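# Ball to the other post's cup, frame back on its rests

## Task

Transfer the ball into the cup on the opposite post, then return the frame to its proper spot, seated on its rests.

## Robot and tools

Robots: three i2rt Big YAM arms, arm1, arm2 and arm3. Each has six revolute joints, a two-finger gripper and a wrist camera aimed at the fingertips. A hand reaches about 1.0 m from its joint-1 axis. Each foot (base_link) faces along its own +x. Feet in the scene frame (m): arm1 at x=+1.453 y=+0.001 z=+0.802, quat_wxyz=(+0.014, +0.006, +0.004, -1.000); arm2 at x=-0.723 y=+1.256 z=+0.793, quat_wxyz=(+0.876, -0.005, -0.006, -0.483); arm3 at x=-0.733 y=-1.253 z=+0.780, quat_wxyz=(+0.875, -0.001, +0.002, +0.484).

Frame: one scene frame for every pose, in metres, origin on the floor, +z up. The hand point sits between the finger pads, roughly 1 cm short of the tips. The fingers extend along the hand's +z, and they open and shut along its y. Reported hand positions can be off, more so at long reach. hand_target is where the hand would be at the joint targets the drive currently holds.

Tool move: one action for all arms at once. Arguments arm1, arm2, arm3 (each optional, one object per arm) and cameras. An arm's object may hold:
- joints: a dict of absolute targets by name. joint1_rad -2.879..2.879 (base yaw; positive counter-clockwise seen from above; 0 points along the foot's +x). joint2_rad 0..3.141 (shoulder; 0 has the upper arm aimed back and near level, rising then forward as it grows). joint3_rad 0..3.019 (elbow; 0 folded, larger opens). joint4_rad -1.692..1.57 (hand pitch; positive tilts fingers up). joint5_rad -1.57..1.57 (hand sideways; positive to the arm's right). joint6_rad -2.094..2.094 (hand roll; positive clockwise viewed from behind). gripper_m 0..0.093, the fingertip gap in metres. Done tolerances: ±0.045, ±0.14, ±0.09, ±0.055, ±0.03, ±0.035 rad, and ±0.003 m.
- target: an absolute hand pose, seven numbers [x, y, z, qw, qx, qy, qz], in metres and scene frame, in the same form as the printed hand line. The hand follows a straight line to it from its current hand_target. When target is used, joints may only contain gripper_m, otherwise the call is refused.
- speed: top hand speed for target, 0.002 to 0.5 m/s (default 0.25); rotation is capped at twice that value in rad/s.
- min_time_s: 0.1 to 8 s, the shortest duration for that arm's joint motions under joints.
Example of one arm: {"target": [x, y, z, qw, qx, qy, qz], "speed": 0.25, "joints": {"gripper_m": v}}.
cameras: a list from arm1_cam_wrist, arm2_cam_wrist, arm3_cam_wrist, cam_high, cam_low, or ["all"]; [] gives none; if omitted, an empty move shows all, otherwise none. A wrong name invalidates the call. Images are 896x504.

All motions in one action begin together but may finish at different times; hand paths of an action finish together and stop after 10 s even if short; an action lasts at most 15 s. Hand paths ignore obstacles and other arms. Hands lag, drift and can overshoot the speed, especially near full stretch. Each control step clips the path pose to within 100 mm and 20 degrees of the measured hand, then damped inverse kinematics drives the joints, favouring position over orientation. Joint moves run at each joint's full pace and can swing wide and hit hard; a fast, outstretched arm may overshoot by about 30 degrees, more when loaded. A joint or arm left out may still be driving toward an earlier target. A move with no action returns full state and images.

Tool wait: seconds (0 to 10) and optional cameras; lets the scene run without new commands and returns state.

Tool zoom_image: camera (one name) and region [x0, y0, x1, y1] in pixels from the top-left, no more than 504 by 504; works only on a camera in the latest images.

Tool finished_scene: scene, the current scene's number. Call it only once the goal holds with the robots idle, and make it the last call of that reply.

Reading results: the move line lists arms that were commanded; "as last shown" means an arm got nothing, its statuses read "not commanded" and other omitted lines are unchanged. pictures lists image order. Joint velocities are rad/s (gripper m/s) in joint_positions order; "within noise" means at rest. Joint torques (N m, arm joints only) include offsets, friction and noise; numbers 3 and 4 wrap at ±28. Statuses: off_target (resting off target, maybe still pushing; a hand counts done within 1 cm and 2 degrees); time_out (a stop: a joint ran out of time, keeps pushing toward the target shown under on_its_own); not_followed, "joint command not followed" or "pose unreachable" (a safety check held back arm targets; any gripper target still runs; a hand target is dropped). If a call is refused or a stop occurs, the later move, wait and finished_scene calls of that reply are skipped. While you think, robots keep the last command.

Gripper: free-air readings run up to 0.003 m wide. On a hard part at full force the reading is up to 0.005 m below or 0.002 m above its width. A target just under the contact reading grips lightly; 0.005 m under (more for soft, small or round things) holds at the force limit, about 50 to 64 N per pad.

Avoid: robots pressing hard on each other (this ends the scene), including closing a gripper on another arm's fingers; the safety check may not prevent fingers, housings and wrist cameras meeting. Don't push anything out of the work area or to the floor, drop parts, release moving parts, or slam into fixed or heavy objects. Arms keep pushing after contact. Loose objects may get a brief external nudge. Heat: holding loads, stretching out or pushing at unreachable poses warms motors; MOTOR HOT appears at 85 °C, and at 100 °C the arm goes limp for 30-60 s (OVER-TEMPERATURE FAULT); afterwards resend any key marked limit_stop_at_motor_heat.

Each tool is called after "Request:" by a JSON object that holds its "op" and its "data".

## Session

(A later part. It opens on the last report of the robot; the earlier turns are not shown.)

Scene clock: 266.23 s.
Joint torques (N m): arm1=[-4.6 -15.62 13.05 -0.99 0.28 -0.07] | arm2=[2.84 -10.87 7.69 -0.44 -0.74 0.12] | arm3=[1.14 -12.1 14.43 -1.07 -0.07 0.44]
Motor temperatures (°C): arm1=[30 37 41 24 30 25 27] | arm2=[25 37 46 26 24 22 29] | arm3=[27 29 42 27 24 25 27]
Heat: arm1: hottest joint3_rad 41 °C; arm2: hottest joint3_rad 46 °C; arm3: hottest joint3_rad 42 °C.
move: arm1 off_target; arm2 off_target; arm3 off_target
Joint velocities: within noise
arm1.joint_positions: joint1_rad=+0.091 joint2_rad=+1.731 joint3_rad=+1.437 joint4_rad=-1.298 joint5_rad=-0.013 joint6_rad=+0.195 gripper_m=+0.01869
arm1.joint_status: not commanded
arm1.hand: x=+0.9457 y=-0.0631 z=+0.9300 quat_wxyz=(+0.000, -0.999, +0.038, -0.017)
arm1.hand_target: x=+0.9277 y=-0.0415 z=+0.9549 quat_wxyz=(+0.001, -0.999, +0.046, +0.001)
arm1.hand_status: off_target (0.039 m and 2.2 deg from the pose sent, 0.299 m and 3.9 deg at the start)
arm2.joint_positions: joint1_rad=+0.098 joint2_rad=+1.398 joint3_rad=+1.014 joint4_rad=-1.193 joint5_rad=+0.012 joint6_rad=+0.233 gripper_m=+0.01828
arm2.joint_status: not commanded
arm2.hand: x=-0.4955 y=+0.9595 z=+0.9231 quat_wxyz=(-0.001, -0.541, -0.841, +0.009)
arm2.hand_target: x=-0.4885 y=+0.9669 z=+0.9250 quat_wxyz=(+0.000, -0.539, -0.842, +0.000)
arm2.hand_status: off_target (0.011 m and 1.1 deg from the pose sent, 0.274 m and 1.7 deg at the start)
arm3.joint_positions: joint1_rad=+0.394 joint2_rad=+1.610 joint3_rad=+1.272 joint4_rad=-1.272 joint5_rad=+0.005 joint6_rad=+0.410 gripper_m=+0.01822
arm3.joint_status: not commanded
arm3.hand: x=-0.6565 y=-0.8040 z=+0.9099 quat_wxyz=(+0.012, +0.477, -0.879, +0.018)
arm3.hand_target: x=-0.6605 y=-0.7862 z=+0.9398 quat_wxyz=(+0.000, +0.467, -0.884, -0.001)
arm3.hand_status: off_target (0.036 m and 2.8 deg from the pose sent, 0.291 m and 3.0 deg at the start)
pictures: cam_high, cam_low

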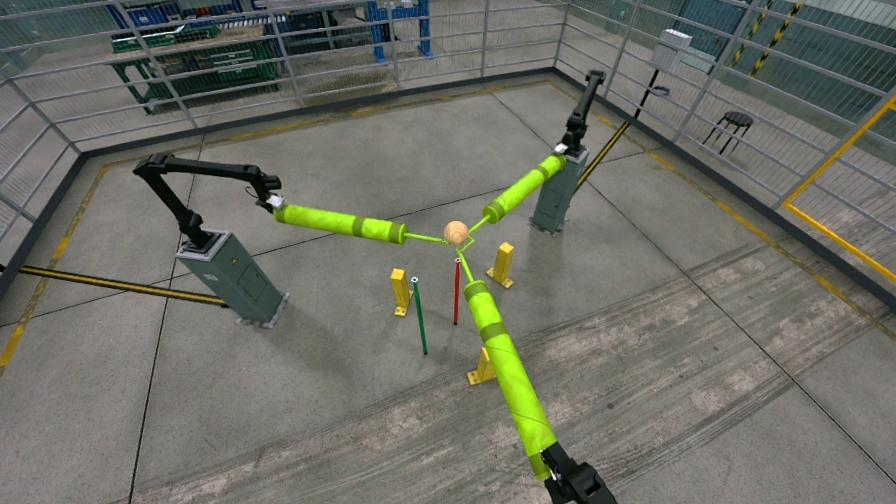

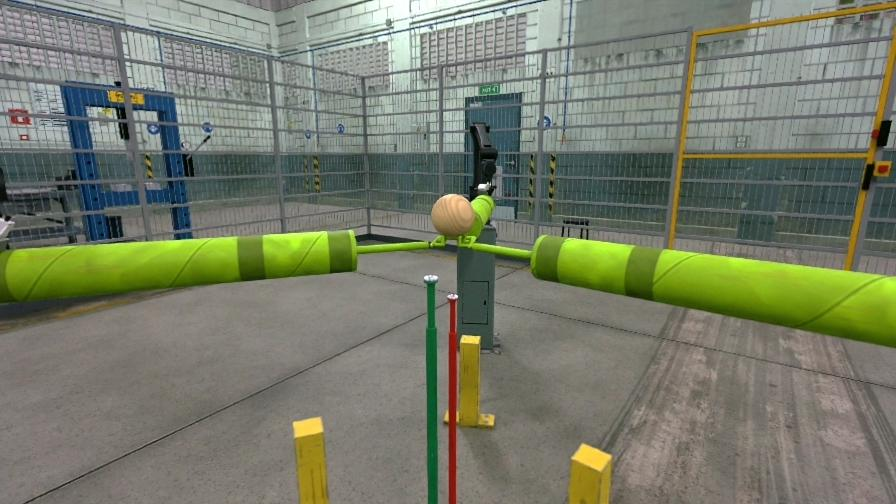

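Request:
{"op": "move", "data": {"arm1": {"target":[0.9212,-0.0271,0.825,0,0.9990,-0.0453,0],"speed":0.08}, "arm2": {"target":[-0.4948,0.9815,0.795,0,0.539,0.8424,0],"speed":0.08}, "arm3": {"target":[-0.6667,-0.7715,0.810,0,0.4665,-0.8845,0],"speed":0.08}, "cameras": ["cam_low","cam_high"]}}

Request:
{"op": "zoom_image", "data": {"camera": "cam_low", "region": [390, 220, 510, 340]}}

Request:
{"op": "zoom_image", "data": {"camera": "cam_high", "region": [410, 210, 510, 310]}}

Scene clock: 289.13 s.
Joint torques (N m): arm1=[-3.84 -18.2 8.34 -0.25 0.21 -0.03] | arm2=[2.55 -9.76 6.34 -0.06 -0.71 0.12] | arm3=[0.44 -13.86 9.47 0.43 0.23 0.36]
Motor temperatures (°C): arm1=[30 35 41 24 28 25 27] | arm2=[25 34 43 26 24 22 29] | arm3=[27 30 48 27 24 25 27]
Heat: arm1: hottest joint3_rad 41 °C; arm2: hottest joint3_rad 43 °C; arm3: hottest joint3_rad 48 °C.
move: arm1 off_target; arm2 done; arm3 off_target
Joint velocities: within noise
arm1.joint_positions: joint1_rad=+0.056 joint2_rad=+1.891 joint3_rad=+1.319 joint4_rad=-1.016 joint5_rad=-0.012 joint6_rad=+0.163 gripper_m=+0.01869
arm1.joint_status: not commanded
arm1.hand: x=+0.9322 y=-0.0453 z=+0.8094 quat_wxyz=(+0.000, -0.999, +0.039, -0.015)
arm1.hand_target: x=+0.9219 y=-0.0271 z=+0.8249 quat_wxyz=(+0.000, -0.999, +0.045, +0.000)
arm1.hand_status: off_target (0.026 m and 1.8 deg from the pose sent, 0.114 m and 2.2 deg at the start)
arm2.joint_positions: joint1_rad=+0.113 joint2_rad=+1.543 joint3_rad=+0.784 joint4_rad=-0.815 joint5_rad=+0.011 joint6_rad=+0.247 gripper_m=+0.01828
arm2.joint_status: not commanded
arm2.hand: x=-0.5027 y=+0.9773 z=+0.7988 quat_wxyz=(-0.003, -0.540, -0.841, +0.010)
arm2.hand_target: x=-0.4950 y=+0.9815 z=+0.7952 quat_wxyz=(+0.000, -0.539, -0.842, +0.000)
arm2.hand_status: done (0.010 m and 1.2 deg from the pose sent, 0.130 m and 1.1 deg at the start)
arm3.joint_positions: joint1_rad=+0.418 joint2_rad=+1.789 joint3_rad=+1.174 joint4_rad=-0.995 joint5_rad=-0.002 joint6_rad=+0.434 gripper_m=+0.01822
arm3.joint_status: not commanded
arm3.hand: x=-0.6667 y=-0.7854 z=+0.7954 quat_wxyz=(+0.014, +0.477, -0.878, +0.016)
arm3.hand_target: x=-0.6667 y=-0.7719 z=+0.8102 quat_wxyz=(+0.000, +0.467, -0.884, +0.000)
arm3.hand_status: off_target (0.020 m and 2.8 deg from the pose sent, 0.106 m and 2.8 deg at the start)
pictures: cam_high, cam_low

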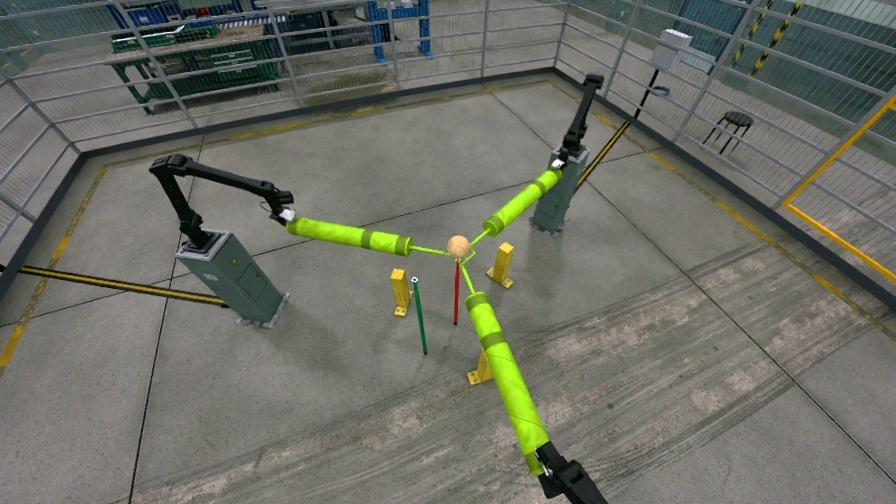

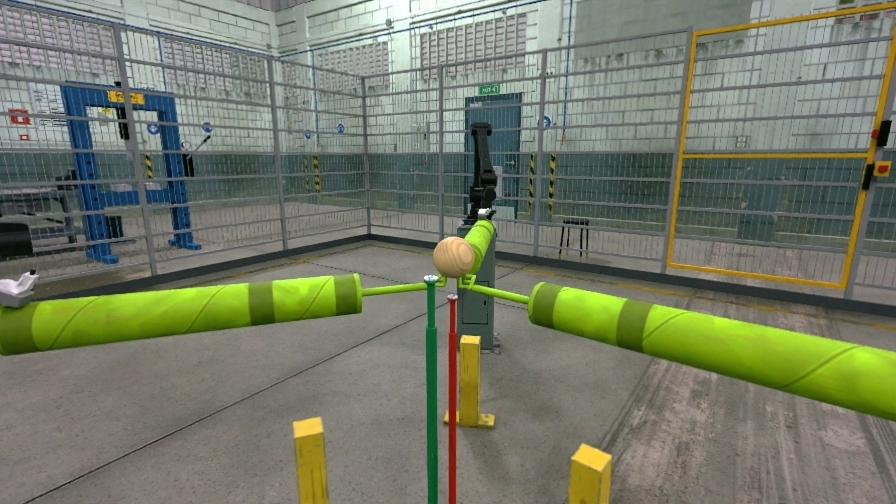

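Scaled by 4.200 from the camera's image (finer frame: 1280x720).

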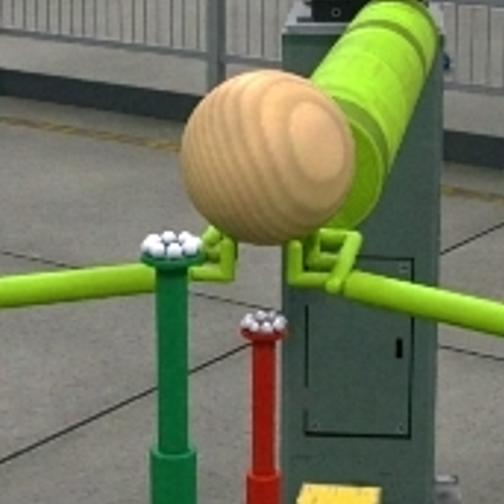

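Scaled by 5.040 from the camera's image (finer frame: 1280x720).

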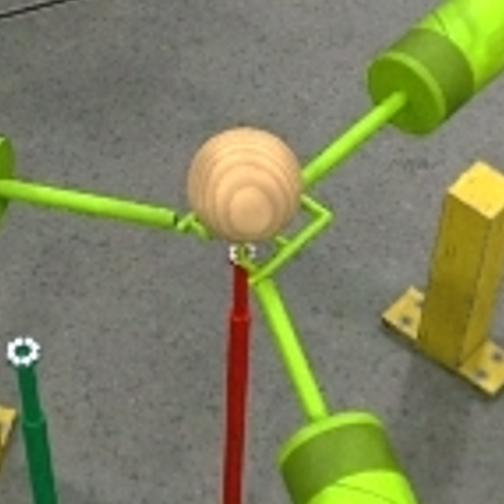

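Request:
{"op": "move", "data": {"arm1": {"target":[0.9219,-0.0271,0.739,0,0.9990,-0.0453,0],"speed":0.05}, "arm2": {"target":[-0.495,0.9815,0.707,0,0.539,0.8424,0],"speed":0.05}, "arm3": {"target":[-0.6667,-0.7715,0.725,0,0.4665,-0.8845,0],"speed":0.05}, "cameras": ["cam_low","cam_high"]}}

Request:
{"op": "zoom_image", "data": {"camera": "cam_low", "region": [390, 220, 510, 340]}}

Request:
{"op": "zoom_image", "data": {"camera": "cam_high", "region": [410, 210, 510, 310]}}

Scene clock: 300.97 s.
Joint torques (N m): arm1=[-3.6 -18.73 6.76 0.17 0.23 -0.01] | arm2=[2.2 -10.81 4.51 -0.01 -0.68 0.11] | arm3=[0.38 -14.04 7.82 0.69 0.04 0.35]
Motor temperatures (°C): arm1=[30 35 40 24 28 25 27] | arm2=[25 33 41 26 24 22 30] | arm3=[27 30 44 27 24 25 27]
Heat: arm1: hottest joint3_rad 40 °C; arm2: hottest joint3_rad 41 °C; arm3: hottest joint3_rad 44 °C.
move: arm1 off_target; arm2 done; arm3 off_target
Joint velocities: within noise
arm1.joint_positions: joint1_rad=+0.055 joint2_rad=+2.025 joint3_rad=+1.268 joint4_rad=-0.830 joint5_rad=-0.012 joint6_rad=+0.163 gripper_m=+0.01869
arm1.joint_status: not commanded
arm1.hand: x=+0.9330 y=-0.0442 z=+0.7260 quat_wxyz=(+0.000, -0.999, +0.040, -0.014)
arm1.hand_target: x=+0.9223 y=-0.0271 z=+0.7390 quat_wxyz=(+0.000, -0.999, +0.045, +0.000)
arm1.hand_status: off_target (0.024 m and 1.8 deg from the pose sent, 0.073 m and 1.8 deg at the start)
arm2.joint_positions: joint1_rad=+0.119 joint2_rad=+1.761 joint3_rad=+0.731 joint4_rad=-0.541 joint5_rad=+0.011 joint6_rad=+0.248 gripper_m=+0.01828
arm2.joint_status: not commanded
arm2.hand: x=-0.5001 y=+0.9767 z=+0.7126 quat_wxyz=(-0.004, -0.538, -0.843, +0.010)
arm2.hand_target: x=-0.4951 y=+0.9816 z=+0.7072 quat_wxyz=(+0.000, -0.539, -0.842, +0.000)
arm2.hand_status: done (0.009 m and 1.2 deg from the pose sent, 0.092 m and 1.2 deg at the start)
arm3.joint_positions: joint1_rad=+0.418 joint2_rad=+1.925 joint3_rad=+1.119 joint4_rad=-0.796 joint5_rad=+0.003 joint6_rad=+0.434 gripper_m=+0.01822
arm3.joint_status: not commanded
arm3.hand: x=-0.6659 y=-0.7850 z=+0.7162 quat_wxyz=(+0.010, +0.478, -0.878, +0.015)
arm3.hand_target: x=-0.6667 y=-0.7718 z=+0.7252 quat_wxyz=(+0.000, +0.467, -0.884, +0.000)
arm3.hand_status: off_target (0.016 m and 2.5 deg from the pose sent, 0.072 m and 2.8 deg at the start)
pictures: cam_high, cam_low

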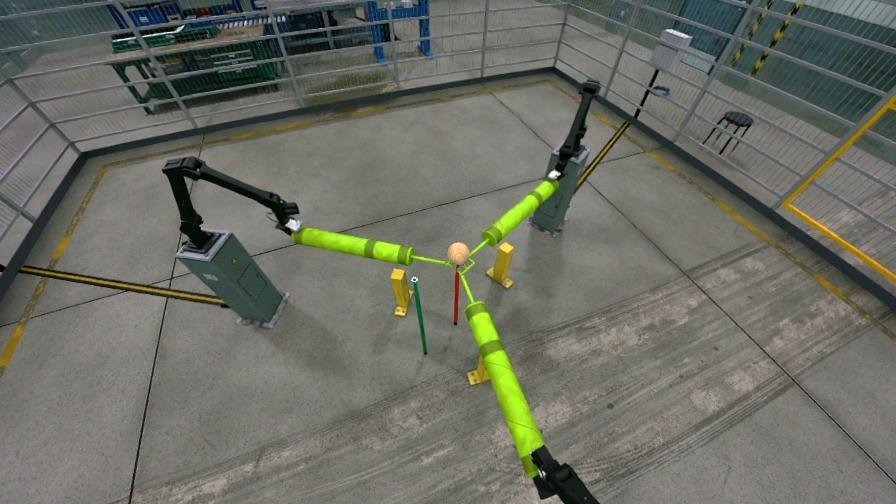

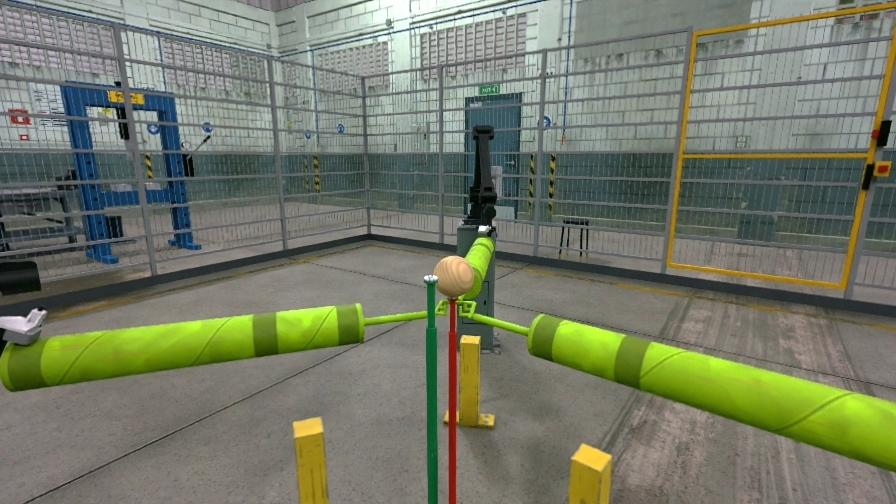

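Scaled by 4.200 from the camera's image (finer frame: 1280x720).

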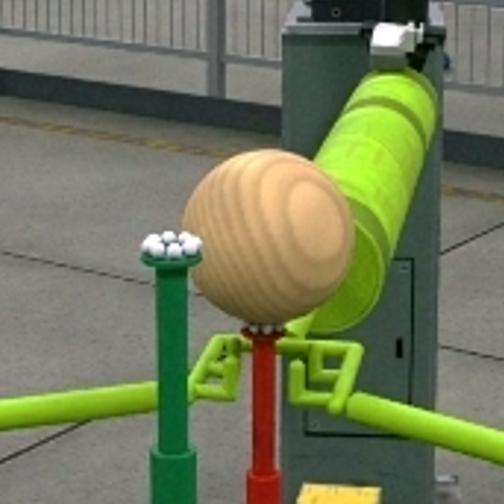

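Scaled by 5.040 from the camera's image (finer frame: 1280x720).

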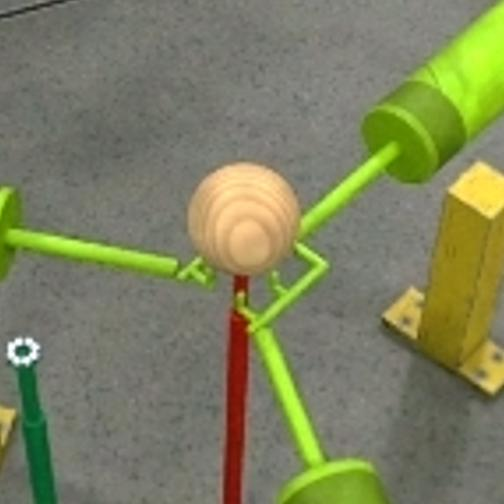

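Request:
{"op": "move", "data": {"arm1": {"target":[0.888,0.0465,0.709,0,0.9990,-0.0453,0],"speed":0.06}, "arm2": {"target":[-0.529,1.0545,0.677,0,0.539,0.8424,0],"speed":0.06}, "arm3": {"target":[-0.7005,-0.6985,0.695,0,0.4665,-0.8845,0],"speed":0.06}, "cameras": ["cam_low","cam_high"]}}

Request:
{"op": "zoom_image", "data": {"camera": "cam_low", "region": [390, 220, 510, 340]}}

Request:
{"op": "zoom_image", "data": {"camera": "cam_high", "region": [410, 210, 510, 310]}}

Scene clock: 315.30 s.
Joint torques (N m): arm1=[-3.14 -19.14 8.76 -0.57 0.18 0.05] | arm2=[2.26 -10.29 2.15 -0.12 -0.67 0.12] | arm3=[1.44 -15.85 10.13 -0.57 -0.2 0.48]
Motor temperatures (°C): arm1=[30 34 39 24 28 25 27] | arm2=[25 32 38 26 24 22 30] | arm3=[27 30 41 27 23 25 27]
Heat: arm1: hottest joint3_rad 39 °C; arm2: hottest joint3_rad 38 °C; arm3: hottest joint3_rad 41 °C.
move: arm1 off_target; arm2 done; arm3 off_target
Joint velocities: within noise
arm1.joint_positions: joint1_rad=-0.084 joint2_rad=+2.135 joint3_rad=+1.358 joint4_rad=-0.808 joint5_rad=-0.013 joint6_rad=+0.024 gripper_m=+0.01869
arm1.joint_status: not commanded
arm1.hand: x=+0.9039 y=+0.0302 z=+0.6944 quat_wxyz=(-0.002, -0.999, +0.040, -0.012)
arm1.hand_target: x=+0.8888 y=+0.0465 z=+0.7092 quat_wxyz=(+0.000, -0.999, +0.045, +0.000)
arm1.hand_status: off_target (0.027 m and 1.6 deg from the pose sent, 0.103 m and 1.8 deg at the start)
arm2.joint_positions: joint1_rad=+0.190 joint2_rad=+1.761 joint3_rad=+0.520 joint4_rad=-0.336 joint5_rad=+0.010 joint6_rad=+0.321 gripper_m=+0.01828
arm2.joint_status: not commanded
arm2.hand: x=-0.5311 y=+1.0470 z=+0.6775 quat_wxyz=(-0.002, -0.539, -0.842, +0.009)
arm2.hand_target: x=-0.5293 y=+1.0544 z=+0.6770 quat_wxyz=(+0.000, -0.539, -0.842, +0.000)
arm2.hand_status: done (0.008 m and 1.0 deg from the pose sent, 0.090 m and 1.2 deg at the start)
arm3.joint_positions: joint1_rad=+0.485 joint2_rad=+2.105 joint3_rad=+1.317 joint4_rad=-0.803 joint5_rad=+0.009 joint6_rad=+0.502 gripper_m=+0.01822
arm3.joint_status: not commanded
arm3.hand: x=-0.6917 y=-0.7176 z=+0.6809 quat_wxyz=(+0.004, +0.477, -0.879, +0.012)
arm3.hand_target: x=-0.7006 y=-0.6992 z=+0.6953 quat_wxyz=(+0.000, +0.467, -0.884, -0.001)
arm3.hand_status: off_target (0.025 m and 2.0 deg from the pose sent, 0.095 m and 2.5 deg at the start)
pictures: cam_high, cam_low

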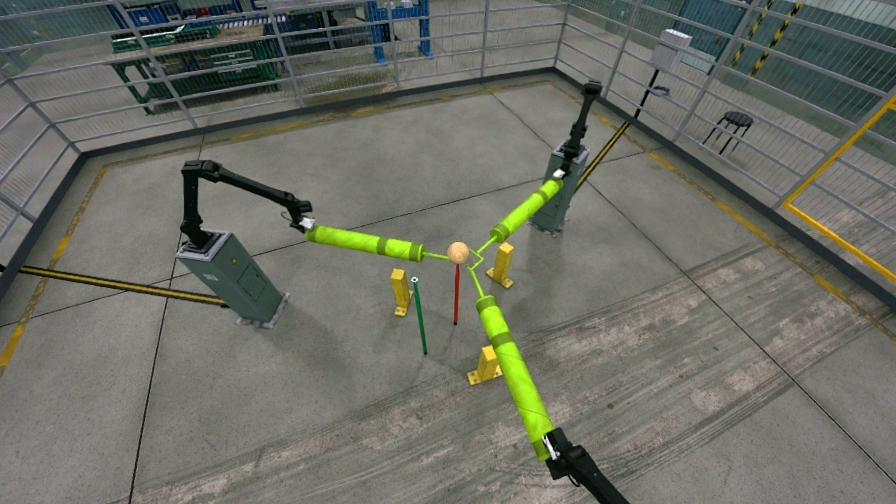

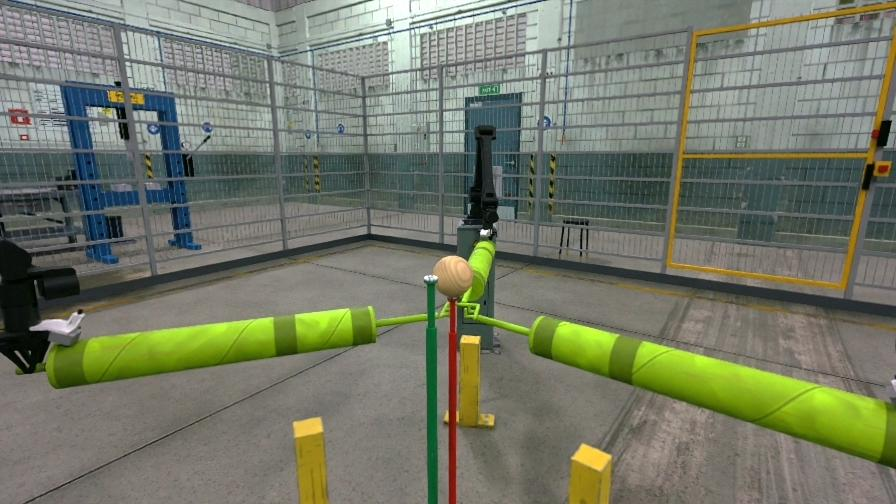

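Scaled by 4.200 from the camera's image (finer frame: 1280x720).

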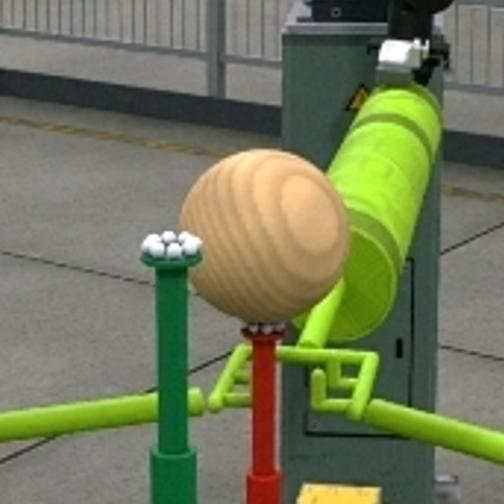

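Scaled by 5.040 from the camera's image (finer frame: 1280x720).

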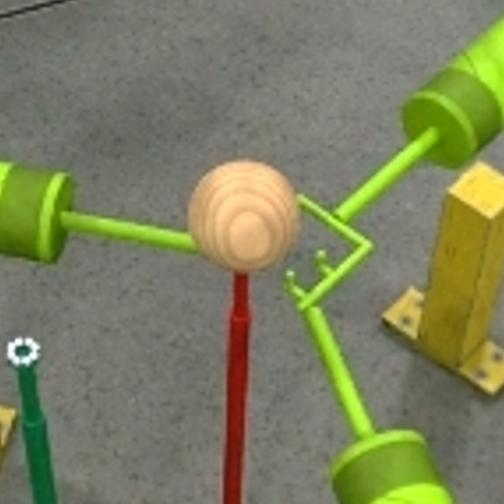

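Request:
{"op": "move", "data": {"arm1": {"target":[0.865,0.0455,0.507,0,0.9990,-0.0453,0],"speed":0.12}, "arm2": {"target":[-0.5513,1.054,0.477,0,0.539,0.8424,0],"speed":0.12}, "arm3": {"target":[-0.7228,-0.6985,0.495,0,0.4665,-0.8845,0],"speed":0.12}, "cameras": ["cam_low","cam_high"]}}

Scene clock: 324.23 s.
Joint torques (N m): arm1=[-2.26 -21.95 6.09 -0.54 0.12 0.12] | arm2=[0.38 -12.16 -1.87 0.13 -0.68 -0.08] | arm3=[1.61 -17.32 6.32 0.18 -0.18 0.48]
Motor temperatures (°C): arm1=[30 35 38 24 28 25 27] | arm2=[25 32 36 26 24 22 30] | arm3=[27 31 41 27 23 25 27]
Heat: arm1: hottest joint3_rad 38 °C; arm2: hottest joint3_rad 36 °C; arm3: hottest joint3_rad 41 °C.
move: arm1 off_target; arm2 done; arm3 off_target
Joint velocities: within noise
arm1.joint_positions: joint1_rad=-0.087 joint2_rad=+2.589 joint3_rad=+1.565 joint4_rad=-0.556 joint5_rad=-0.012 joint6_rad=+0.024 gripper_m=+0.01869
arm1.joint_status: not commanded
arm1.hand: x=+0.8809 y=+0.0354 z=+0.4926 quat_wxyz=(-0.001, -0.999, +0.041, -0.010)
arm1.hand_target: x=+0.8654 y=+0.0456 z=+0.5071 quat_wxyz=(+0.000, -0.999, +0.045, +0.000)
arm1.hand_status: off_target (0.024 m and 1.2 deg from the pose sent, 0.192 m and 1.5 deg at the start)
arm2.joint_positions: joint1_rad=+0.154 joint2_rad=+2.511 joint3_rad=+0.669 joint4_rad=+0.262 joint5_rad=+0.010 joint6_rad=+0.283 gripper_m=+0.01828
arm2.joint_status: not commanded
arm2.hand: x=-0.5504 y=+1.0518 z=+0.4802 quat_wxyz=(+0.000, -0.539, -0.843, +0.008)
arm2.hand_target: x=-0.5513 y=+1.0540 z=+0.4771 quat_wxyz=(+0.000, -0.539, -0.842, +0.000)
arm2.hand_status: done (0.004 m and 1.0 deg from the pose sent, 0.202 m and 1.0 deg at the start)
arm3.joint_positions: joint1_rad=+0.523 joint2_rad=+2.517 joint3_rad=+1.428 joint4_rad=-0.503 joint5_rad=+0.009 joint6_rad=+0.540 gripper_m=+0.01822
arm3.joint_status: not commanded
arm3.hand: x=-0.7123 y=-0.7145 z=+0.4879 quat_wxyz=(+0.004, +0.477, -0.879, +0.012)
arm3.hand_target: x=-0.7230 y=-0.6989 z=+0.4953 quat_wxyz=(+0.000, +0.467, -0.884, +0.000)
arm3.hand_status: off_target (0.020 m and 2.0 deg from the pose sent, 0.189 m and 2.0 deg at the start)
pictures: cam_high, cam_low

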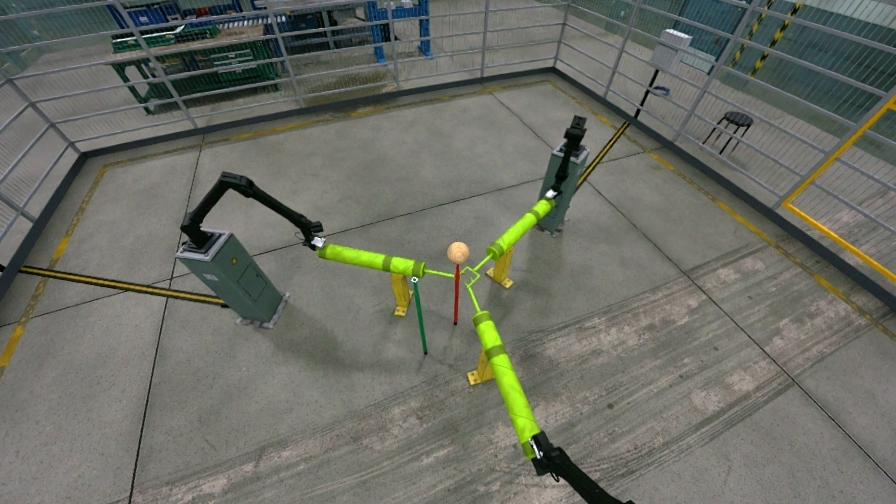

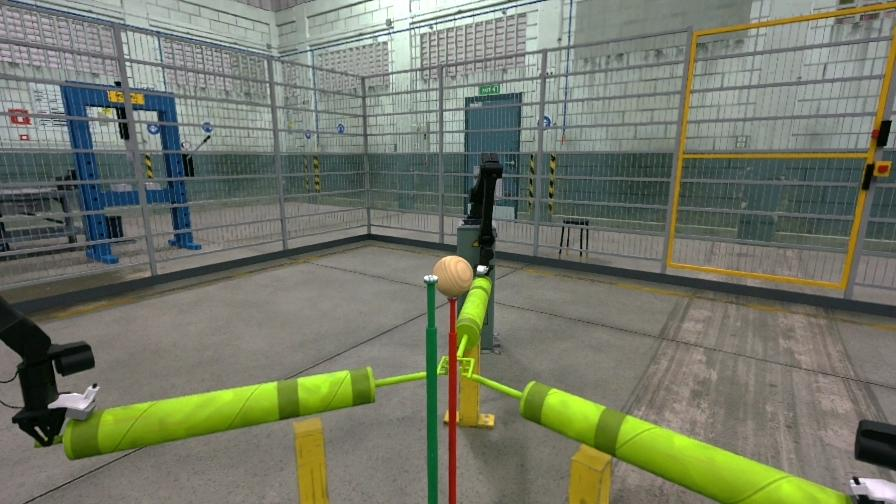

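Request:
{"op": "move", "data": {"arm1": {"target":[0.8635,0.0375,0.456,0,0.9990,-0.0453,0],"speed":0.05}, "arm2": {"target":[-0.5513,1.048,0.435,0,0.539,0.8424,0],"speed":0.05}, "arm3": {"target":[-0.7245,-0.7025,0.440,0,0.4665,-0.8845,0],"speed":0.05}, "cameras": ["cam_low","cam_high"]}}

Request:
{"op": "zoom_image", "data": {"camera": "cam_low", "region": [250, 350, 650, 490]}}

Request:
{"op": "zoom_image", "data": {"camera": "cam_high", "region": [380, 220, 560, 340]}}

Scene clock: 333.33 s.
Joint torques (N m): arm1=[-1.32 -20.42 6.65 -0.1 0.12 0.26] | arm2=[0.15 -11.28 -0.98 0.13 -0.58 -0.14] | arm3=[1.61 -16.09 6.38 0.57 -0.17 0.48]
Motor temperatures (°C): arm1=[30 37 37 24 28 25 27] | arm2=[25 32 34 26 24 22 30] | arm3=[27 31 39 27 23 25 27]
Heat: arm1: hottest joint2_rad 37 °C; arm2: hottest joint3_rad 34 °C; arm3: hottest joint3_rad 39 °C.
move: arm1 off_target; arm2 done; arm3 off_target
Joint velocities: within noise
arm1.joint_positions: joint1_rad=-0.083 joint2_rad=+2.684 joint3_rad=+1.631 joint4_rad=-0.525 joint5_rad=-0.012 joint6_rad=+0.024 gripper_m=+0.01869
arm1.joint_status: not commanded
arm1.hand: x=+0.8785 y=+0.0335 z=+0.4525 quat_wxyz=(-0.001, -0.999, +0.039, -0.009)
arm1.hand_target: x=+0.8638 y=+0.0375 z=+0.4563 quat_wxyz=(+0.000, -0.999, +0.045, +0.000)
arm1.hand_status: off_target (0.016 m and 1.2 deg from the pose sent, 0.041 m and 1.2 deg at the start)
arm2.joint_positions: joint1_rad=+0.143 joint2_rad=+2.624 joint3_rad=+0.742 joint4_rad=+0.301 joint5_rad=+0.008 joint6_rad=+0.276 gripper_m=+0.01828
arm2.joint_status: not commanded
arm2.hand: x=-0.5511 y=+1.0486 z=+0.4444 quat_wxyz=(+0.000, -0.540, -0.842, +0.007)
arm2.hand_target: x=-0.5513 y=+1.0481 z=+0.4353 quat_wxyz=(+0.000, -0.539, -0.842, +0.000)
arm2.hand_status: done (0.009 m and 0.8 deg from the pose sent, 0.045 m and 1.0 deg at the start)
arm3.joint_positions: joint1_rad=+0.525 joint2_rad=+2.620 joint3_rad=+1.479 joint4_rad=-0.448 joint5_rad=+0.009 joint6_rad=+0.543 gripper_m=+0.01822
arm3.joint_status: not commanded
arm3.hand: x=-0.7137 y=-0.7158 z=+0.4429 quat_wxyz=(+0.003, +0.477, -0.879, +0.011)
arm3.hand_target: x=-0.7247 y=-0.7029 z=+0.4405 quat_wxyz=(+0.000, +0.467, -0.884, +0.000)
arm3.hand_status: off_target (0.017 m and 1.8 deg from the pose sent, 0.051 m and 2.0 deg at the start)
pictures: cam_high, cam_low

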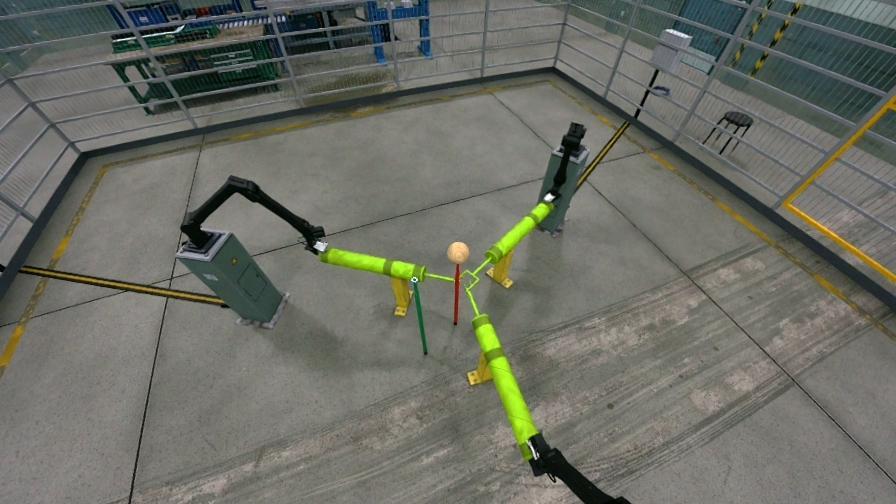

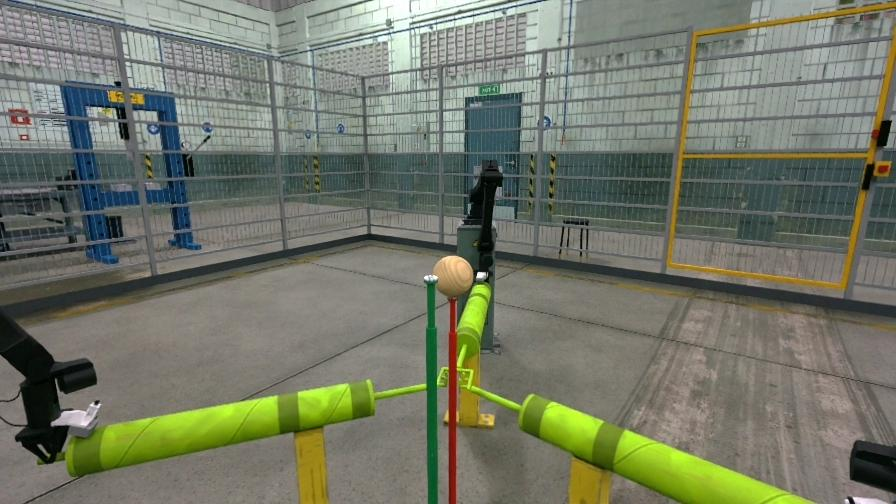

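Scaled by 1.260 from the camera's image (finer frame: 1280x720).

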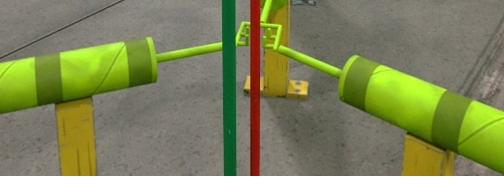

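Scaled by 2.800 from the camera's image (finer frame: 1280x720).

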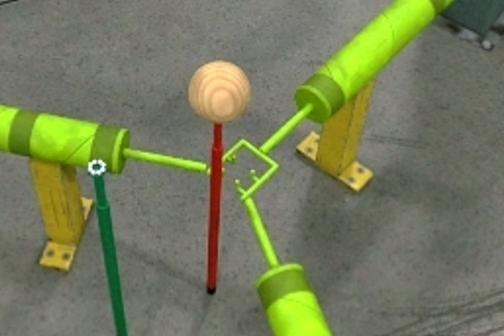

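Request:
{"op": "move", "data": {"arm1": {"joints":{"gripper_m":0.085}}, "arm2": {"joints":{"gripper_m":0.085}}, "arm3": {"joints":{"gripper_m":0.085}}}}

Request:
{"op": "move", "data": {"arm1": {"target":[0.870,0.0375,0.62,0,0.9990,-0.0453,0],"speed":0.12}, "arm2": {"target":[-0.5513,1.0481,0.60,0,0.539,0.8424,0],"speed":0.12}, "arm3": {"target":[-0.722,-0.705,0.60,0,0.4665,-0.8845,0],"speed":0.12}, "cameras": ["cam_low","cam_high"]}}

Scene clock: 339.07 s.
Joint torques (N m): arm1=[-1.32 -20.31 6.12 0.01 0.12 0.25] | arm2=[0.26 -11.22 -0.98 0.03 -0.43 -0.14] | arm3=[0.73 -16.09 6.16 0.57 0.03 0.16]
Motor temperatures (°C): arm1=[30 37 37 24 27 25 27] | arm2=[25 32 34 26 24 22 30] | arm3=[27 31 38 27 23 25 27]
Heat: arm1: hottest joint2_rad 37 °C; arm2: hottest joint3_rad 34 °C; arm3: hottest joint3_rad 38 °C.
move: arm1 done; arm2 done; arm3 done
Joint velocities: within noise
arm1.joint_positions: joint1_rad=-0.083 joint2_rad=+2.684 joint3_rad=+1.639 joint4_rad=-0.528 joint5_rad=-0.012 joint6_rad=+0.024 gripper_m=+0.08491
arm1.joint_status: all done
arm1.hand: x=+0.8747 y=+0.0337 z=+0.4539 quat_wxyz=(-0.001, -0.999, +0.039, -0.006)
arm1.hand_target: x=+0.8638 y=+0.0375 z=+0.4563 quat_wxyz=(+0.000, -0.999, +0.045, +0.000)
arm1.hand_status: not commanded
arm2.joint_positions: joint1_rad=+0.143 joint2_rad=+2.624 joint3_rad=+0.742 joint4_rad=+0.304 joint5_rad=+0.004 joint6_rad=+0.276 gripper_m=+0.08492
arm2.joint_status: all done
arm2.hand: x=-0.5500 y=+1.0480 z=+0.4446 quat_wxyz=(-0.002, -0.540, -0.842, +0.006)
arm2.hand_target: x=-0.5513 y=+1.0480 z=+0.4353 quat_wxyz=(+0.000, -0.539, -0.842, +0.000)
arm2.hand_status: not commanded
arm3.joint_positions: joint1_rad=+0.537 joint2_rad=+2.620 joint3_rad=+1.483 joint4_rad=-0.448 joint5_rad=+0.004 joint6_rad=+0.573 gripper_m=+0.08494
arm3.joint_status: all done
arm3.hand: x=-0.7212 y=-0.7135 z=+0.4435 quat_wxyz=(+0.004, +0.469, -0.883, +0.008)
arm3.hand_target: x=-0.7246 y=-0.7028 z=+0.4406 quat_wxyz=(+0.000, +0.467, -0.884, +0.000)
arm3.hand_status: not commanded
pictures: none

Scene clock: 341.20 s.
Joint torques (N m): arm1=[-1.61 -21.42 5.2 0.06 0.12 0.22] | arm2=[0.09 -12.22 -0.29 -0.32 -0.17 -0.16] | arm3=[0.21 -17.55 5.59 0.02 0.06 0.1]
Motor temperatures (°C): arm1=[30 37 37 24 27 25 27] | arm2=[25 32 33 26 24 22 30] | arm3=[27 31 38 27 23 25 27]
Heat: arm1: hottest joint2_rad 37 °C; arm2: hottest joint3_rad 33 °C; arm3: hottest joint3_rad 38 °C.
move: arm1 done; arm2 done; arm3 done
Joint velocities: within noise
arm1.joint_positions: joint1_rad=-0.083 joint2_rad=+2.340 joint3_rad=+1.477 joint4_rad=-0.702 joint5_rad=-0.012 joint6_rad=+0.024 gripper_m=+0.08491
arm1.joint_status: not commanded
arm1.hand: x=+0.8716 y=+0.0323 z=+0.6127 quat_wxyz=(-0.001, -0.999, +0.039, -0.002)
arm1.hand_target: x=+0.8699 y=+0.0375 z=+0.6200 quat_wxyz=(+0.000, -0.999, +0.045, +0.000)
arm1.hand_status: done (0.009 m and 0.8 deg from the pose sent, 0.166 m and 1.0 deg at the start)
arm2.joint_positions: joint1_rad=+0.141 joint2_rad=+2.071 joint3_rad=+0.525 joint4_rad=-0.032 joint5_rad=-0.003 joint6_rad=+0.275 gripper_m=+0.08493
arm2.joint_status: not commanded
arm2.hand: x=-0.5469 y=+1.0470 z=+0.5977 quat_wxyz=(-0.003, -0.540, -0.842, +0.002)
arm2.hand_target: x=-0.5513 y=+1.0482 z=+0.5999 quat_wxyz=(+0.000, -0.539, -0.842, +0.000)
arm2.hand_status: done (0.005 m and 0.5 deg from the pose sent, 0.155 m and 0.7 deg at the start)
arm3.joint_positions: joint1_rad=+0.537 joint2_rad=+2.290 joint3_rad=+1.348 joint4_rad=-0.632 joint5_rad=+0.004 joint6_rad=+0.573 gripper_m=+0.08494
arm3.joint_status: not commanded
arm3.hand: x=-0.7207 y=-0.7077 z=+0.5913 quat_wxyz=(+0.001, +0.469, -0.883, +0.003)
arm3.hand_target: x=-0.7221 y=-0.7049 z=+0.6000 quat_wxyz=(+0.000, +0.467, -0.884, +0.000)
arm3.hand_status: done (0.009 m and 0.5 deg from the pose sent, 0.157 m and 1.1 deg at the start)
pictures: cam_high, cam_low

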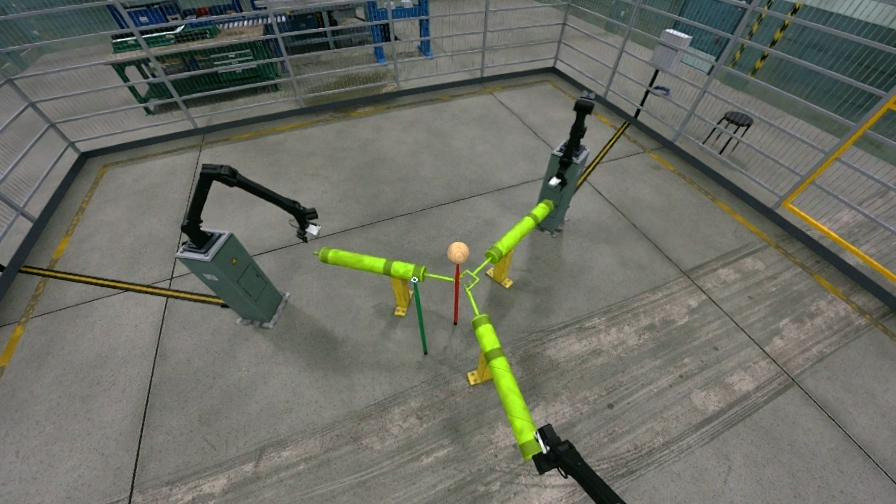

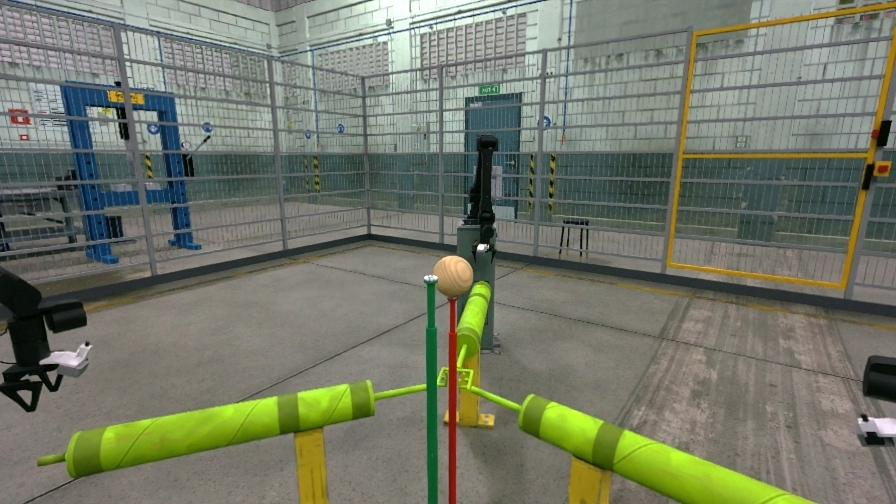

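Request:
{"op": "finished_scene", "data": {"scene": 2}}

The scene is finished: the task was done.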